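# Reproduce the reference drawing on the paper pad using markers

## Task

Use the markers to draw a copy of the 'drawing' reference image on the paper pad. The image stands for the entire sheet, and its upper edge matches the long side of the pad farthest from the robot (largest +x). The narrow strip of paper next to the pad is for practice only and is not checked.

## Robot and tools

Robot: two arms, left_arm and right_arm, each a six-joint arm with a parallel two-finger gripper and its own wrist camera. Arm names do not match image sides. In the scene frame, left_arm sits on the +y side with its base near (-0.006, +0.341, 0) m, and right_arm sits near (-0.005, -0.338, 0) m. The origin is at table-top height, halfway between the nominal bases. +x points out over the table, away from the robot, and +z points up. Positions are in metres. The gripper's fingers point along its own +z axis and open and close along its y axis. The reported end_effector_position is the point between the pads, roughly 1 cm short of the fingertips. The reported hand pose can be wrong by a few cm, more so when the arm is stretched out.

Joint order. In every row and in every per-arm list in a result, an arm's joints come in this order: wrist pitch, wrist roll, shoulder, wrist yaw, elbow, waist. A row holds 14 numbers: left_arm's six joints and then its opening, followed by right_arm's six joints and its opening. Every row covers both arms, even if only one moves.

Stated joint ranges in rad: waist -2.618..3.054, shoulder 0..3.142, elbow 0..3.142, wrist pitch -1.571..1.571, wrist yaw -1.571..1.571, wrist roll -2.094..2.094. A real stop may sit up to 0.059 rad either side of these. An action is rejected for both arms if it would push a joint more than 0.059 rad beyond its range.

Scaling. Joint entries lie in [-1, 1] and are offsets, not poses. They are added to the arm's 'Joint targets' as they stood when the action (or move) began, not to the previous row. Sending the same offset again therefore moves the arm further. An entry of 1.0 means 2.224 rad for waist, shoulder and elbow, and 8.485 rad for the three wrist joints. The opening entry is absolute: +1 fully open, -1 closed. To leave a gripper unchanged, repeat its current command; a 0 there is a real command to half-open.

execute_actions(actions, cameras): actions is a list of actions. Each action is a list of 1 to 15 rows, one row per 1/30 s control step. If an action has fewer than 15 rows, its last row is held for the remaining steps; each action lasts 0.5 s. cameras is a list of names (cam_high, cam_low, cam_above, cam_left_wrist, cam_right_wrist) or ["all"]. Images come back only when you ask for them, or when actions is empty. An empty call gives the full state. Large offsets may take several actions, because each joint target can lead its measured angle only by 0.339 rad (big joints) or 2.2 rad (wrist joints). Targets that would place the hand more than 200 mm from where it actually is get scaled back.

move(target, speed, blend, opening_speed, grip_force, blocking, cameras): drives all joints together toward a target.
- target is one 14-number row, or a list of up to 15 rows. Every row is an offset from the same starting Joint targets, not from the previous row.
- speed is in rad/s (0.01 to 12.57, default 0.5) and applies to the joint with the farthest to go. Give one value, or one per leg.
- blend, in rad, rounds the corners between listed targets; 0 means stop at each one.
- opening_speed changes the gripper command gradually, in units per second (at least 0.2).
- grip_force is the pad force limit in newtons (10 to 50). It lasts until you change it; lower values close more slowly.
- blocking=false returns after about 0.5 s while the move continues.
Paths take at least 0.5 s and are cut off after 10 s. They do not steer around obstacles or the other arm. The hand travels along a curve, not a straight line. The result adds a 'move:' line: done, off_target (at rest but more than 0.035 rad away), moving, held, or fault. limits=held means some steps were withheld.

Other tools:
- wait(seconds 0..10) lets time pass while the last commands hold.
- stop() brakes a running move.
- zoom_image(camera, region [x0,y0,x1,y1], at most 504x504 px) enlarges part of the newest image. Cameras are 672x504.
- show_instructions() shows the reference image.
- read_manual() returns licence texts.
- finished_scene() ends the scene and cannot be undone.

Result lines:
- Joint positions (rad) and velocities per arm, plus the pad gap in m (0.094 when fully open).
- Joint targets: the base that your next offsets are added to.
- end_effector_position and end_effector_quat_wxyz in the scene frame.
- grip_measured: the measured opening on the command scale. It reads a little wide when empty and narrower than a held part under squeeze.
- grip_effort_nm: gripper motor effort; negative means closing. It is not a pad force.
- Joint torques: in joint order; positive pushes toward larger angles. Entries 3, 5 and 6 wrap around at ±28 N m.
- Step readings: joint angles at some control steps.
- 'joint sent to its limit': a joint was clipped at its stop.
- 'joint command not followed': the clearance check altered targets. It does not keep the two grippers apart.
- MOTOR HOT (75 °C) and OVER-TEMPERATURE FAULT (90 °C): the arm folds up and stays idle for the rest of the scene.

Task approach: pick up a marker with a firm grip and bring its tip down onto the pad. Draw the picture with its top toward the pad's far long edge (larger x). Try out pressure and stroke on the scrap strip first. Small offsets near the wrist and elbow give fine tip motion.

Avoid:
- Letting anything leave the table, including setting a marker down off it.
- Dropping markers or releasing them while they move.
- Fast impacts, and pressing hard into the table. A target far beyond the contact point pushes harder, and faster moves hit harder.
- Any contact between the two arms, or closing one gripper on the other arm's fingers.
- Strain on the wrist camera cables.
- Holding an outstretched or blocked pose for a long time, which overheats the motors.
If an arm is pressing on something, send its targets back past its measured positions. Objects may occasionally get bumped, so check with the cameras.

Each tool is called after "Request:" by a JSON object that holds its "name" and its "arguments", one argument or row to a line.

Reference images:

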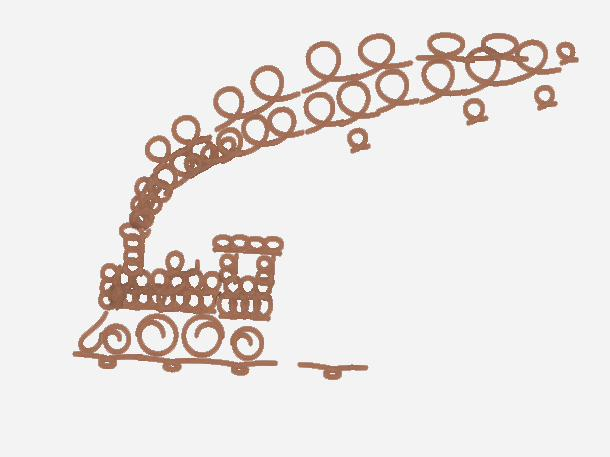

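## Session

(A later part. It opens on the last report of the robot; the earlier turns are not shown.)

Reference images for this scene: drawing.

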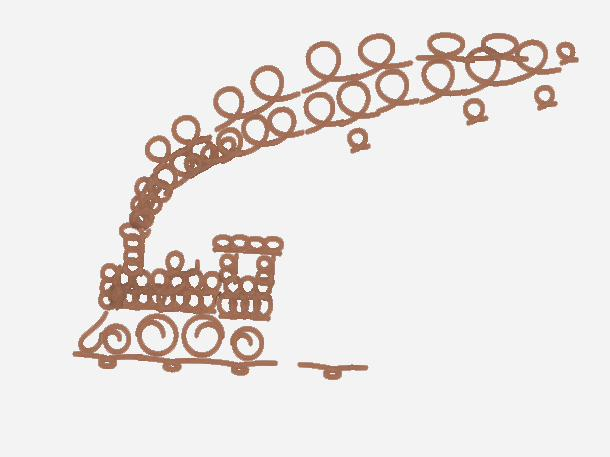

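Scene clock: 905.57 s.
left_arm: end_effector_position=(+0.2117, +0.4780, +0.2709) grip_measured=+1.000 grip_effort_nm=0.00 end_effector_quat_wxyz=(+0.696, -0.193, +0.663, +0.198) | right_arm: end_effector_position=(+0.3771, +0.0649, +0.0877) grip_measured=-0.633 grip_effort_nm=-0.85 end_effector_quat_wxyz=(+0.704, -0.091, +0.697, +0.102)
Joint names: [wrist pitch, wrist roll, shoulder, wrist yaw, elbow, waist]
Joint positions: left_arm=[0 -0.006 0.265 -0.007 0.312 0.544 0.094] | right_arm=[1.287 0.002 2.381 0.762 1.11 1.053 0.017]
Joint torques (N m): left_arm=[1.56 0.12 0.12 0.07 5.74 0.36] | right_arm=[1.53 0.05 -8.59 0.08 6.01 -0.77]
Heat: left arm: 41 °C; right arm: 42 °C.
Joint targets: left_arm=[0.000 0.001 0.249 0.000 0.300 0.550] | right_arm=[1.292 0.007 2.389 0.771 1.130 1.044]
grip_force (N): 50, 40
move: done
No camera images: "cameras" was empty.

Request:
{"name": "move", "arguments": {
  "target": [
    [0,0,0,0,0,0,1,0,0,-0.038,0,0,0,-1],
    [0,0,0,0,0,0,1,0,0,-0.038,-0.00476,0,0.01946,-1],
    [0,0,0,0,0,0,1,0,0,-0.038,-0.00126,0,-0.00074,-1],
    [0,0,0,0,0,0,1,0,0,-0.01664,-0.00126,0,-0.00074,-1],
    [0,0,0,0,0,0,1,0,0,0.00045,-0.00126,0,-0.00074,-1]
  ],
  "speed": [0.3,0.5,0.06,0.3,0.06],
  "blend": [0.01,0.003,0.002,0.01,0],
  "cameras": []
}}

Request:
{"name": "move", "arguments": {
  "target": [
    [0,0,0,0,0,0,1,0,0,0,0.00059,0,-0.00378,-1],
    [0,0,0,0,0,0,1,0,0,0,0.00442,0,-0.0066,-1],
    [0,0,0,0,0,0,1,0,0,0,0.00442,0,-0.01161,-1],
    [0,0,0,0,0,0,1,0,0,0,0.00115,0,-0.01161,-1],
    [0,0,0,0,0,0,1,0,0,0,-0.00157,0,-0.01878,-1],
    [0,0,0,0,0,0,1,0,0,0,-0.00824,0,-0.02714,-1],
    [0,0,0,0,0,0,1,0,0,0,-0.01448,0,-0.03123,-1],
    [0,0,0,0,0,0,1,0,0,0,-0.01448,0,-0.02161,-1],
    [0,0,0,0,0,0,1,0,0,0,-0.01593,0,-0.02015,-1],
    [0,0,0,0,0,0,1,0,0,0,-0.01275,0,-0.02015,-1],
    [0,0,0,0,0,0,1,0,0,0,-0.00952,0,-0.0123,-1],
    [0,0,0,0,0,0,1,0,0,0,-0.00253,0,-0.00354,-1],
    [0,0,0,0,0,0,1,0,0,0,0.00488,0,0.00268,-1],
    [0,0,0,0,0,0,1,0,0,0,0.00488,0,-0.00695,-1],
    [0,0,0,0,0,0,1,0,0,0,0.00698,0,-0.00853,-1]
  ],
  "speed": [0.08,0.07,0.06,0.15,0.07,0.07,0.07,0.1,0.05,0.15,0.07,0.07,0.07,0.1,0.08],
  "blend": [0.001,0.001,0,0.001,0.002,0.002,0.001,0.001,0,0.001,0.002,0.002,0.001,0.001,0],
  "cameras": []
}}

Scene clock: 909.17 s.
left_arm: end_effector_position=(+0.2117, +0.4780, +0.2709) grip_measured=+1.000 grip_effort_nm=0.00 end_effector_quat_wxyz=(+0.696, -0.193, +0.663, +0.198) | right_arm: end_effector_position=(+0.3794, +0.0637, +0.0875) grip_measured=-0.633 grip_effort_nm=-0.85 end_effector_quat_wxyz=(+0.704, -0.092, +0.697, +0.102)
Joint names: [wrist pitch, wrist roll, shoulder, wrist yaw, elbow, waist]
Joint positions: left_arm=[0 -0.006 0.265 -0.007 0.312 0.544 0.094] | right_arm=[1.285 0.002 2.38 0.756 1.11 1.046 0.017]
Joint torques (N m): left_arm=[1.61 0.09 0.12 0.04 5.81 0.62] | right_arm=[1.55 0.05 -8.47 0.06 6.02 -0.35]
Heat: left arm: 41 °C; right arm: 42 °C.
Joint targets: left_arm=[0.000 0.001 0.249 0.000 0.300 0.550] | right_arm=[1.292 0.007 2.389 0.760 1.130 1.042]
grip_force (N): 50, 40
move: done
No camera images: "cameras" was empty.

Scene clock: 916.37 s.
left_arm: end_effector_position=(+0.2117, +0.4780, +0.2709) grip_measured=+1.000 grip_effort_nm=0.00 end_effector_quat_wxyz=(+0.696, -0.193, +0.663, +0.198) | right_arm: end_effector_position=(+0.3881, +0.0479, +0.0874) grip_measured=-0.633 grip_effort_nm=-0.85 end_effector_quat_wxyz=(+0.707, -0.067, +0.700, +0.077)
Joint names: [wrist pitch, wrist roll, shoulder, wrist yaw, elbow, waist]
Joint positions: left_arm=[0 -0.006 0.265 -0.007 0.312 0.544 0.094] | right_arm=[1.285 0.002 2.38 0.81 1.11 1.03 0.017]
Joint torques (N m): left_arm=[1.58 0.12 0.17 0.04 5.82 0.51] | right_arm=[1.53 0.05 -8.47 0.08 5.98 -0.62]
Heat: left arm: 41 °C; right arm: 43 °C.
Joint targets: left_arm=[0.000 0.001 0.249 0.000 0.300 0.550] | right_arm=[1.292 0.007 2.389 0.819 1.130 1.023]
grip_force (N): 50, 40
move: done
No camera images: "cameras" was empty.

Request:
{"name": "move", "arguments": {
  "target": [
    [0,0,0,0,0,0,1,0,0,-0.038,0,0,0,-1],
    [0,0,0,0,0,0,1,0,0,-0.038,0,0,-0.31,-1]
  ],
  "speed": [0.3,0.8],
  "blend": [0.01,0],
  "cameras": ["cam_above"]
}}

Request:
{"name": "zoom_image", "arguments": {
  "camera": "cam_above",
  "region": [240, 225, 320, 305]
}}

Scene clock: 918.57 s.
left_arm: end_effector_position=(+0.2117, +0.4780, +0.2709) grip_measured=+1.000 grip_effort_nm=0.00 end_effector_quat_wxyz=(+0.696, -0.193, +0.663, +0.198) | right_arm: end_effector_position=(+0.5439, -0.2971, +0.1076) grip_measured=-0.633 grip_effort_nm=-0.85 end_effector_quat_wxyz=(+0.700, +0.189, +0.668, -0.167)
Joint names: [wrist pitch, wrist roll, shoulder, wrist yaw, elbow, waist]
Joint positions: left_arm=[0 -0.006 0.265 -0.007 0.312 0.544 0.094] | right_arm=[1.283 0.002 2.34 0.826 1.11 0.333 0.017]
Joint torques (N m): left_arm=[1.58 0.11 0.03 0.05 5.72 0.4] | right_arm=[1.53 0.05 -11.74 -0.07 6.16 0.05]
Heat: left arm: 41 °C; right arm: 43 °C.
Joint targets: left_arm=[0.000 0.001 0.249 0.000 0.300 0.550] | right_arm=[1.292 0.007 2.305 0.820 1.130 0.334]
grip_force (N): 50, 40
move: done
Images, in order (width x height): cam_above 672x504.

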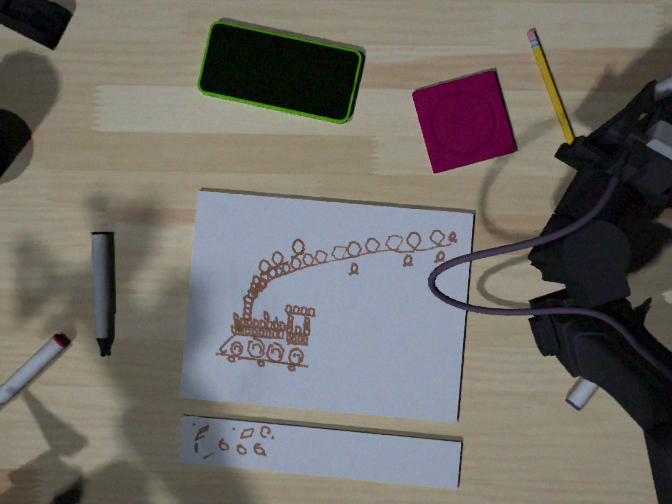

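Scaled by 6.300 from the camera's 672x504 image, which has a finer 960x720 frame.

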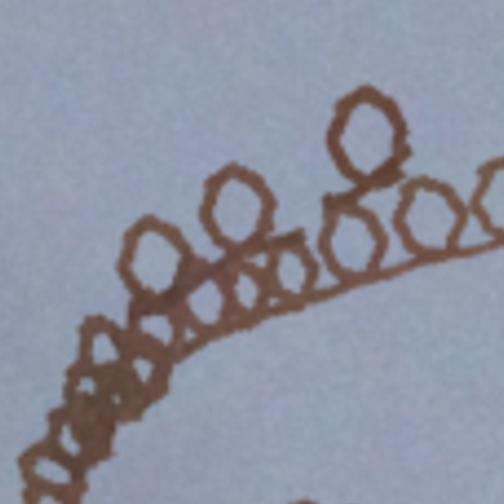

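Request:
{"name": "move", "arguments": {
  "target": [
    [0,0,0,0,0,0,1,0,0,0,-0.00589,0,0.33283,-1],
    [0,0,0,0,0,0,1,0,0,0,-0.00239,0,0.31263,-1],
    [0,0,0,0,0,0,1,0,0,0.02136,-0.00239,0,0.31263,-1],
    [0,0,0,0,0,0,1,0,0,0.03822,-0.00239,0,0.31263,-1]
  ],
  "speed": [0.8,0.06,0.3,0.06],
  "blend": [0.003,0.002,0.01,0],
  "cameras": []
}}

Request:
{"name": "move", "arguments": {
  "target": [
    [0,0,0,0,0,0,1,0,0,0,0.00059,0,-0.00378,-1],
    [0,0,0,0,0,0,1,0,0,0,0.00799,0,-0.00834,-1],
    [0,0,0,0,0,0,1,0,0,0,0.00824,0,-0.0134,-1],
    [0,0,0,0,0,0,1,0,0,0,0.00506,0,-0.0134,-1],
    [0,0,0,0,0,0,1,0,0,0,0.00204,0,-0.02133,-1],
    [0,0,0,0,0,0,1,0,0,0,-0.00461,0,-0.02987,-1],
    [0,0,0,0,0,0,1,0,0,0,-0.01111,0,-0.03399,-1],
    [0,0,0,0,0,0,1,0,0,0,-0.01111,0,-0.02437,-1],
    [0,0,0,0,0,0,1,0,0,0,-0.01299,0,-0.02246,-1],
    [0,0,0,0,0,0,1,0,0,0,-0.00981,0,-0.02246,-1],
    [0,0,0,0,0,0,1,0,0,0,-0.00664,0,-0.01422,-1],
    [0,0,0,0,0,0,1,0,0,0,0.00031,0,-0.00527,-1],
    [0,0,0,0,0,0,1,0,0,0,0.00887,0,0.00111,-1],
    [0,0,0,0,0,0,1,0,0,0,0.00887,0,-0.00852,-1],
    [0,0,0,0,0,0,1,0,0,0,0.01656,0,-0.01007,-1]
  ],
  "speed": [0.08,0.08,0.06,0.15,0.07,0.07,0.07,0.1,0.05,0.15,0.07,0.07,0.07,0.1,0.08],
  "blend": [0.001,0.001,0,0.001,0.002,0.002,0.001,0.001,0,0.001,0.002,0.002,0.001,0.001,0],
  "cameras": []
}}

Scene clock: 922.80 s.
left_arm: end_effector_position=(+0.2117, +0.4780, +0.2709) grip_measured=+1.000 grip_effort_nm=0.00 end_effector_quat_wxyz=(+0.696, -0.193, +0.663, +0.198) | right_arm: end_effector_position=(+0.3849, +0.0533, +0.0874) grip_measured=-0.633 grip_effort_nm=-0.85 end_effector_quat_wxyz=(+0.706, -0.075, +0.700, +0.085)
Joint names: [wrist pitch, wrist roll, shoulder, wrist yaw, elbow, waist]
Joint positions: left_arm=[0 -0.006 0.265 -0.007 0.312 0.544 0.094] | right_arm=[1.284 0.002 2.38 0.794 1.11 1.037 0.017]
Joint torques (N m): left_arm=[1.58 0.13 0.12 0.04 5.74 0.42] | right_arm=[1.54 0.05 -8.43 0.06 5.98 -0.66]
Heat: left arm: 41 °C; right arm: 44 °C.
Joint targets: left_arm=[0.000 0.001 0.249 0.000 0.300 0.550] | right_arm=[1.292 0.007 2.390 0.799 1.130 1.029]
grip_force (N): 50, 40
move: done
No camera images: "cameras" was empty.

Scene clock: 931.20 s.
left_arm: end_effector_position=(+0.2117, +0.4780, +0.2709) grip_measured=+1.000 grip_effort_nm=0.00 end_effector_quat_wxyz=(+0.696, -0.193, +0.663, +0.198) | right_arm: end_effector_position=(+0.3972, +0.0196, +0.0872) grip_measured=-0.633 grip_effort_nm=-0.85 end_effector_quat_wxyz=(+0.710, -0.019, +0.704, +0.028)
Joint names: [wrist pitch, wrist roll, shoulder, wrist yaw, elbow, waist]
Joint positions: left_arm=[0 -0.006 0.265 -0.007 0.312 0.544 0.094] | right_arm=[1.285 0.002 2.38 0.931 1.11 1.014 0.017]
Joint torques (N m): left_arm=[1.57 0.08 0.09 0.03 5.79 0.4] | right_arm=[1.48 0.05 -8.38 0.09 5.93 -0.58]
Heat: left arm: 41 °C; right arm: 44 °C.
Joint targets: left_arm=[0.000 0.001 0.249 0.000 0.300 0.550] | right_arm=[1.292 0.007 2.390 0.940 1.130 1.007]
grip_force (N): 50, 40
move: done
No camera images: "cameras" was empty.

Request:
{"name": "move", "arguments": {
  "target": [
    [0,0,0,0,0,0,1,0,0,-0.038,0,0,0,-1],
    [0,0,0,0,0,0,1,0,0,-0.038,-0.00317,0,0.02267,-1],
    [0,0,0,0,0,0,1,0,0,-0.038,0.00033,0,0.00247,-1],
    [0,0,0,0,0,0,1,0,0,-0.01641,0.00033,0,0.00247,-1],
    [0,0,0,0,0,0,1,0,0,0.0002,0.00033,0,0.00247,-1]
  ],
  "speed": [0.3,0.5,0.06,0.3,0.06],
  "blend": [0.01,0.003,0.002,0.01,0],
  "cameras": []
}}

Request:
{"name": "move", "arguments": {
  "target": [
    [0,0,0,0,0,0,1,0,0,0,0.00059,0,-0.00378,-1],
    [0,0,0,0,0,0,1,0,0,0,0.00573,0,-0.00806,-1],
    [0,0,0,0,0,0,1,0,0,0,0.00573,0,-0.01345,-1],
    [0,0,0,0,0,0,1,0,0,0,0.00199,0,-0.01345,-1],
    [0,0,0,0,0,0,1,0,0,0,-0.00088,0,-0.02185,-1],
    [0,0,0,0,0,0,1,0,0,0,-0.0082,0,-0.03133,-1],
    [0,0,0,0,0,0,1,0,0,0,-0.01478,0,-0.0354,-1],
    [0,0,0,0,0,0,1,0,0,0,-0.01478,0,-0.02578,-1],
    [0,0,0,0,0,0,1,0,0,0,-0.01646,0,-0.0236,-1],
    [0,0,0,0,0,0,1,0,0,0,-0.01328,0,-0.0236,-1],
    [0,0,0,0,0,0,1,0,0,0,-0.01015,0,-0.01508,-1],
    [0,0,0,0,0,0,1,0,0,0,-0.00282,0,-0.00559,-1],
    [0,0,0,0,0,0,1,0,0,0,0.00653,0,0.00127,-1],
    [0,0,0,0,0,0,1,0,0,0,0.00653,0,-0.00835,-1],
    [0,0,0,0,0,0,1,0,0,0.0004,0.01379,0,-0.01099,-1]
  ],
  "speed": [0.08,0.08,0.06,0.15,0.07,0.07,0.07,0.1,0.05,0.15,0.07,0.07,0.07,0.1,0.08],
  "blend": [0.001,0.001,0,0.001,0.002,0.002,0.001,0.001,0,0.001,0.002,0.002,0.001,0.001,0],
  "cameras": []
}}

Request:
{"name": "move", "arguments": {
  "target": [
    [0,0,0,0,0,0,1,0,0,0,0.00602,0,-0.00307,-1],
    [0,0,0,0,0,0,1,0,0,0,0.00602,0,-0.00813,-1],
    [0,0,0,0,0,0,1,0,0,0,0.00242,0,-0.00813,-1],
    [0,0,0,0,0,0,1,0,0,0,-0.00019,0,-0.01594,-1],
    [0,0,0,0,0,0,1,0,0,0,-0.00635,0,-0.02415,-1],
    [0,0,0,0,0,0,1,0,0,0,-0.01222,0,-0.0276,-1],
    [0,0,0,0,0,0,1,0,0,0,-0.01222,0,-0.01798,-1],
    [0,0,0,0,0,0,1,0,0,0,-0.01419,0,-0.01537,-1],
    [0,0,0,0,0,0,1,0,0,0,-0.01101,0,-0.01537,-1],
    [0,0,0,0,0,0,1,0,0,0,-0.0084,0,-0.00755,-1],
    [0,0,0,0,0,0,1,0,0,0,-0.00224,0,0.00065,-1],
    [0,0,0,0,0,0,1,0,0,0,0.00665,0,0.00595,-1],
    [0,0,0,0,0,0,1,0,0,0,0.00665,0,-0.00367,-1],
    [0,0,0,0,0,0,1,0,0,0.0004,0.01235,0,-0.00908,-1]
  ],
  "speed": [0.08,0.06,0.15,0.07,0.07,0.07,0.1,0.05,0.15,0.07,0.07,0.07,0.1,0.08],
  "blend": [0.001,0,0.001,0.002,0.002,0.001,0.001,0,0.001,0.002,0.002,0.001,0.001,0],
  "cameras": []
}}

Scene clock: 935.03 s.
left_arm: end_effector_position=(+0.2117, +0.4780, +0.2709) grip_measured=+1.000 grip_effort_nm=0.00 end_effector_quat_wxyz=(+0.696, -0.193, +0.663, +0.198) | right_arm: end_effector_position=(+0.3962, +0.0196, +0.0868) grip_measured=-0.633 grip_effort_nm=-0.85 end_effector_quat_wxyz=(+0.709, -0.017, +0.704, +0.027)
Joint names: [wrist pitch, wrist roll, shoulder, wrist yaw, elbow, waist]
Joint positions: left_arm=[0 -0.006 0.265 -0.007 0.312 0.544 0.094] | right_arm=[1.285 0.002 2.381 0.938 1.11 1.017 0.017]
Joint torques (N m): left_arm=[1.57 0.11 -0.06 0.02 5.81 0.61] | right_arm=[1.48 0.05 -8.39 0.06 5.9 -0.39]
Heat: left arm: 41 °C; right arm: 44 °C.
Joint targets: left_arm=[0.000 0.001 0.249 0.000 0.300 0.550] | right_arm=[1.292 0.007 2.390 0.943 1.130 1.012]
grip_force (N): 50, 40
move: done
No camera images: "cameras" was empty.

Scene clock: 943.33 s.
left_arm: end_effector_position=(+0.2117, +0.4780, +0.2709) grip_measured=+1.000 grip_effort_nm=0.00 end_effector_quat_wxyz=(+0.696, -0.193, +0.663, +0.198) | right_arm: end_effector_position=(+0.4036, -0.0095, +0.0866) grip_measured=-0.633 grip_effort_nm=-0.85 end_effector_quat_wxyz=(+0.709, +0.030, +0.704, -0.020)
Joint names: [wrist pitch, wrist roll, shoulder, wrist yaw, elbow, waist]
Joint positions: left_arm=[0 -0.006 0.265 -0.007 0.312 0.544 0.094] | right_arm=[1.285 0.002 2.381 1.05 1.11 0.995 0.017]
Joint torques (N m): left_arm=[1.55 0.11 0.09 0.02 5.85 0.5] | right_arm=[1.42 0.06 -8.28 0.07 5.86 -0.59]
Heat: left arm: 41 °C; right arm: 43 °C.
Joint targets: left_arm=[0.000 0.001 0.249 0.000 0.300 0.550] | right_arm=[1.292 0.007 2.391 1.060 1.130 0.988]
grip_force (N): 50, 40
move: done
No camera images: "cameras" was empty.

Scene clock: 951.00 s.
left_arm: end_effector_position=(+0.2117, +0.4780, +0.2709) grip_measured=+1.000 grip_effort_nm=0.00 end_effector_quat_wxyz=(+0.696, -0.193, +0.663, +0.198) | right_arm: end_effector_position=(+0.4076, -0.0370, +0.0864) grip_measured=-0.633 grip_effort_nm=-0.85 end_effector_quat_wxyz=(+0.706, +0.075, +0.701, -0.065)
Joint names: [wrist pitch, wrist roll, shoulder, wrist yaw, elbow, waist]
Joint positions: left_arm=[0 -0.006 0.265 -0.007 0.312 0.544 0.094] | right_arm=[1.285 0.002 2.381 1.156 1.11 0.974 0.017]
Joint torques (N m): left_arm=[1.58 0.11 0.02 0.01 5.78 0.57] | right_arm=[1.37 0.05 -8.17 0.08 5.79 -0.54]
Heat: left arm: 41 °C; right arm: 43 °C.
Joint targets: left_arm=[0.000 0.001 0.249 0.000 0.300 0.550] | right_arm=[1.292 0.007 2.392 1.164 1.130 0.968]
grip_force (N): 50, 40
move: done
No camera images: "cameras" was empty.

Request:
{"name": "move", "arguments": {
  "target": [
    [0,0,0,0,0,0,1,0,0,-0.038,0,0,0,-1],
    [0,0,0,0,0,0,1,0,0,-0.038,-0.00382,0,0.01983,-1],
    [0,0,0,0,0,0,1,0,0,-0.038,-0.00032,0,-0.00037,-1],
    [0,0,0,0,0,0,1,0,0,-0.0165,-0.00032,0,-0.00037,-1],
    [0,0,0,0,0,0,1,0,0,-0.0001,-0.00032,0,-0.00037,-1]
  ],
  "speed": [0.3,0.5,0.06,0.3,0.06],
  "blend": [0.01,0.003,0.002,0.01,0],
  "cameras": []
}}

Request:
{"name": "move", "arguments": {
  "target": [
    [0,0,0,0,0,0,1,0,0,0,0.00059,0,-0.00378,-1],
    [0,0,0,0,0,0,1,0,0,0,0.00931,0,-0.00725,-1],
    [0,0,0,0,0,0,1,0,0,0,0.00931,0,-0.01201,-1],
    [0,0,0,0,0,0,1,0,0,0,0.00609,0,-0.01201,-1],
    [0,0,0,0,0,0,1,0,0,0,0.00503,0,-0.01585,-1],
    [0,0,0,0,0,0,1,0,0,0,0.00225,0,-0.01894,-1],
    [0,0,0,0,0,0,1,0,0,0,-0.00119,0,-0.02012,-1],
    [0,0,0,0,0,0,1,0,0,0,-0.00119,0,-0.0105,-1],
    [0,0,0,0,0,0,1,0,0,0,-0.00516,0,-0.00607,-1],
    [0,0,0,0,0,0,1,0,0,0,-0.00198,0,-0.00607,-1],
    [0,0,0,0,0,0,1,0,0,0,-0.00093,0,-0.00223,-1],
    [0,0,0,0,0,0,1,0,0,0,0.00185,0,0.00087,-1],
    [0,0,0,0,0,0,1,0,0,0,0.00529,0,0.00205,-1],
    [0,0,0,0,0,0,1,0,0,0,0.00529,0,-0.00758,-1],
    [0,0,0,0,0,0,1,0,0,0.0003,0.01102,0,-0.00769,-1]
  ],
  "speed": [0.08,0.08,0.06,0.15,0.06,0.06,0.06,0.1,0.05,0.15,0.06,0.06,0.06,0.1,0.08],
  "blend": [0.001,0.001,0,0.001,0.001,0.001,0.001,0.001,0,0.001,0.001,0.001,0.001,0.001,0],
  "cameras": []
}}

Request:
{"name": "move", "arguments": {
  "target": [
    [0,0,0,0,0,0,1,0,0,0.0002,0.00546,0,-0.00308,-1],
    [0,0,0,0,0,0,1,0,0,0.0004,0.01143,0,-0.00773,-1],
    [0,0,0,0,0,0,1,0,0,0.0004,0.01143,0,-0.01251,-1],
    [0,0,0,0,0,0,1,0,0,0.0004,0.008,0,-0.01251,-1],
    [0,0,0,0,0,0,1,0,0,0.0004,0.00719,0,-0.0161,-1],
    [0,0,0,0,0,0,1,0,0,0.0004,0.00501,0,-0.01884,-1],
    [0,0,0,0,0,0,1,0,0,0.0004,0.00217,0,-0.01987,-1],
    [0,0,0,0,0,0,1,0,0,0.0004,0.00217,0,-0.01025,-1],
    [0,0,0,0,0,0,1,0,0,0.0004,-0.00217,0,-0.00477,-1],
    [0,0,0,0,0,0,1,0,0,0.0004,0.00101,0,-0.00477,-1],
    [0,0,0,0,0,0,1,0,0,0.0004,0.00181,0,-0.00118,-1],
    [0,0,0,0,0,0,1,0,0,0.0004,0.004,0,0.00157,-1],
    [0,0,0,0,0,0,1,0,0,0.0004,0.00685,0,0.00259,-1],
    [0,0,0,0,0,0,1,0,0,0.0004,0.00685,0,-0.00703,-1],
    [0,0,0,0,0,0,1,0,0,0.0004,0.01295,0,-0.00857,-1]
  ],
  "speed": [0.08,0.08,0.06,0.15,0.06,0.06,0.06,0.1,0.05,0.15,0.06,0.06,0.06,0.1,0.08],
  "blend": [0.002,0.001,0,0.001,0.001,0.001,0.001,0.001,0,0.001,0.001,0.001,0.001,0.001,0],
  "cameras": []
}}

Request:
{"name": "move", "arguments": {
  "target": [
    [0,0,0,0,0,0,1,0,0,0.0002,0.00332,0,-0.003,-1],
    [0,0,0,0,0,0,1,0,0,-0.038,0.00332,0,-0.003,-1],
    [0,0,0,0,0,0,1,0,0,-0.038,0.00332,0,-0.31,-1]
  ],
  "speed": [0.08,0.3,0.8],
  "blend": [0,0.01,0],
  "cameras": ["cam_above"]
}}

Request:
{"name": "zoom_image", "arguments": {
  "camera": "cam_above",
  "region": [290, 200, 470, 290]
}}

Request:
{"name": "zoom_image", "arguments": {
  "camera": "cam_above",
  "region": [180, 185, 490, 425]
}}

Scene clock: 955.37 s.
left_arm: end_effector_position=(+0.2117, +0.4780, +0.2709) grip_measured=+1.000 grip_effort_nm=0.00 end_effector_quat_wxyz=(+0.696, -0.193, +0.663, +0.198) | right_arm: end_effector_position=(+0.4084, -0.0382, +0.0857) grip_measured=-0.633 grip_effort_nm=-0.85 end_effector_quat_wxyz=(+0.706, +0.076, +0.701, -0.066)
Joint names: [wrist pitch, wrist roll, shoulder, wrist yaw, elbow, waist]
Joint positions: left_arm=[0 -0.006 0.265 -0.007 0.312 0.544 0.094] | right_arm=[1.285 0.002 2.382 1.156 1.11 0.971 0.017]
Joint torques (N m): left_arm=[1.58 0.13 0.09 0.05 5.72 0.38] | right_arm=[1.37 0.05 -8.23 0.05 5.76 -0.38]
Heat: left arm: 42 °C; right arm: 43 °C.
Joint targets: left_arm=[0.000 0.001 0.249 0.000 0.300 0.550] | right_arm=[1.292 0.007 2.392 1.162 1.130 0.967]
grip_force (N): 50, 40
move: done
No camera images: "cameras" was empty.

Scene clock: 961.87 s.
left_arm: end_effector_position=(+0.2117, +0.4780, +0.2709) grip_measured=+1.000 grip_effort_nm=0.00 end_effector_quat_wxyz=(+0.696, -0.193, +0.663, +0.198) | right_arm: end_effector_position=(+0.4087, -0.0597, +0.0855) grip_measured=-0.633 grip_effort_nm=-0.85 end_effector_quat_wxyz=(+0.701, +0.112, +0.697, -0.102)
Joint names: [wrist pitch, wrist roll, shoulder, wrist yaw, elbow, waist]
Joint positions: left_arm=[0 -0.006 0.265 -0.007 0.312 0.544 0.094] | right_arm=[1.285 0.002 2.382 1.245 1.11 0.956 0.017]
Joint torques (N m): left_arm=[1.61 0.13 0.13 0.06 5.81 0.46] | right_arm=[1.32 0.05 -8.18 0.13 5.72 -0.57]
Heat: left arm: 42 °C; right arm: 42 °C.
Joint targets: left_arm=[0.000 0.001 0.249 0.000 0.300 0.550] | right_arm=[1.292 0.007 2.393 1.255 1.130 0.950]
grip_force (N): 50, 40
move: done
No camera images: "cameras" was empty.

Scene clock: 968.33 s.
left_arm: end_effector_position=(+0.2117, +0.4780, +0.2709) grip_measured=+1.000 grip_effort_nm=0.00 end_effector_quat_wxyz=(+0.696, -0.193, +0.663, +0.198) | right_arm: end_effector_position=(+0.4060, -0.0853, +0.0853) grip_measured=-0.633 grip_effort_nm=-0.85 end_effector_quat_wxyz=(+0.693, +0.157, +0.689, -0.147)
Joint names: [wrist pitch, wrist roll, shoulder, wrist yaw, elbow, waist]
Joint positions: left_arm=[0 -0.006 0.265 -0.007 0.312 0.544 0.094] | right_arm=[1.285 0.002 2.382 1.356 1.11 0.94 0.017]
Joint torques (N m): left_arm=[1.59 0.09 0.03 0.04 5.76 0.38] | right_arm=[1.26 0.06 -8.06 0.08 5.67 -0.76]
Heat: left arm: 42 °C; right arm: 42 °C.
Joint targets: left_arm=[0.000 0.001 0.249 0.000 0.300 0.550] | right_arm=[1.292 0.007 2.394 1.365 1.130 0.931]
grip_force (N): 50, 40
move: done
No camera images: "cameras" was empty.

Scene clock: 971.13 s.
left_arm: end_effector_position=(+0.2117, +0.4780, +0.2709) grip_measured=+1.000 grip_effort_nm=0.00 end_effector_quat_wxyz=(+0.696, -0.193, +0.663, +0.198) | right_arm: end_effector_position=(+0.4674, -0.4123, +0.1020) grip_measured=-0.633 grip_effort_nm=-0.85 end_effector_quat_wxyz=(+0.603, +0.404, +0.576, -0.376)
Joint names: [wrist pitch, wrist roll, shoulder, wrist yaw, elbow, waist]
Joint positions: left_arm=[0 -0.006 0.265 -0.007 0.312 0.544 0.094] | right_arm=[1.285 0.002 2.343 1.392 1.11 0.239 0.017]
Joint torques (N m): left_arm=[1.59 0.11 0.05 0.03 5.72 0.55] | right_arm=[1.22 0.05 -11.36 0 5.83 0.14]
Heat: left arm: 42 °C; right arm: 42 °C.
Joint targets: left_arm=[0.000 0.001 0.249 0.000 0.300 0.550] | right_arm=[1.292 0.007 2.309 1.393 1.130 0.241]
grip_force (N): 50, 40
move: done
Images, in order (width x height): cam_above 672x504.

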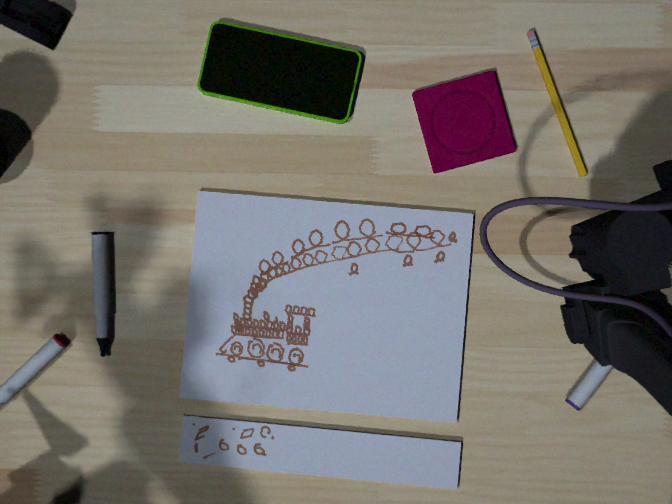

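Scaled by 2.800 from the camera's 672x504 image, which has a finer 960x720 frame.

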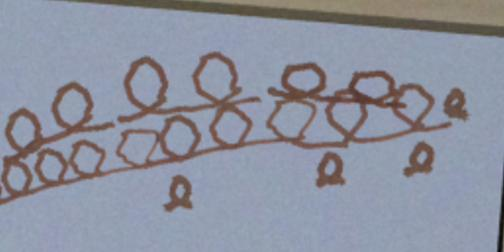

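Scaled by 1.626 from the camera's 672x504 image, which has a finer 960x720 frame.

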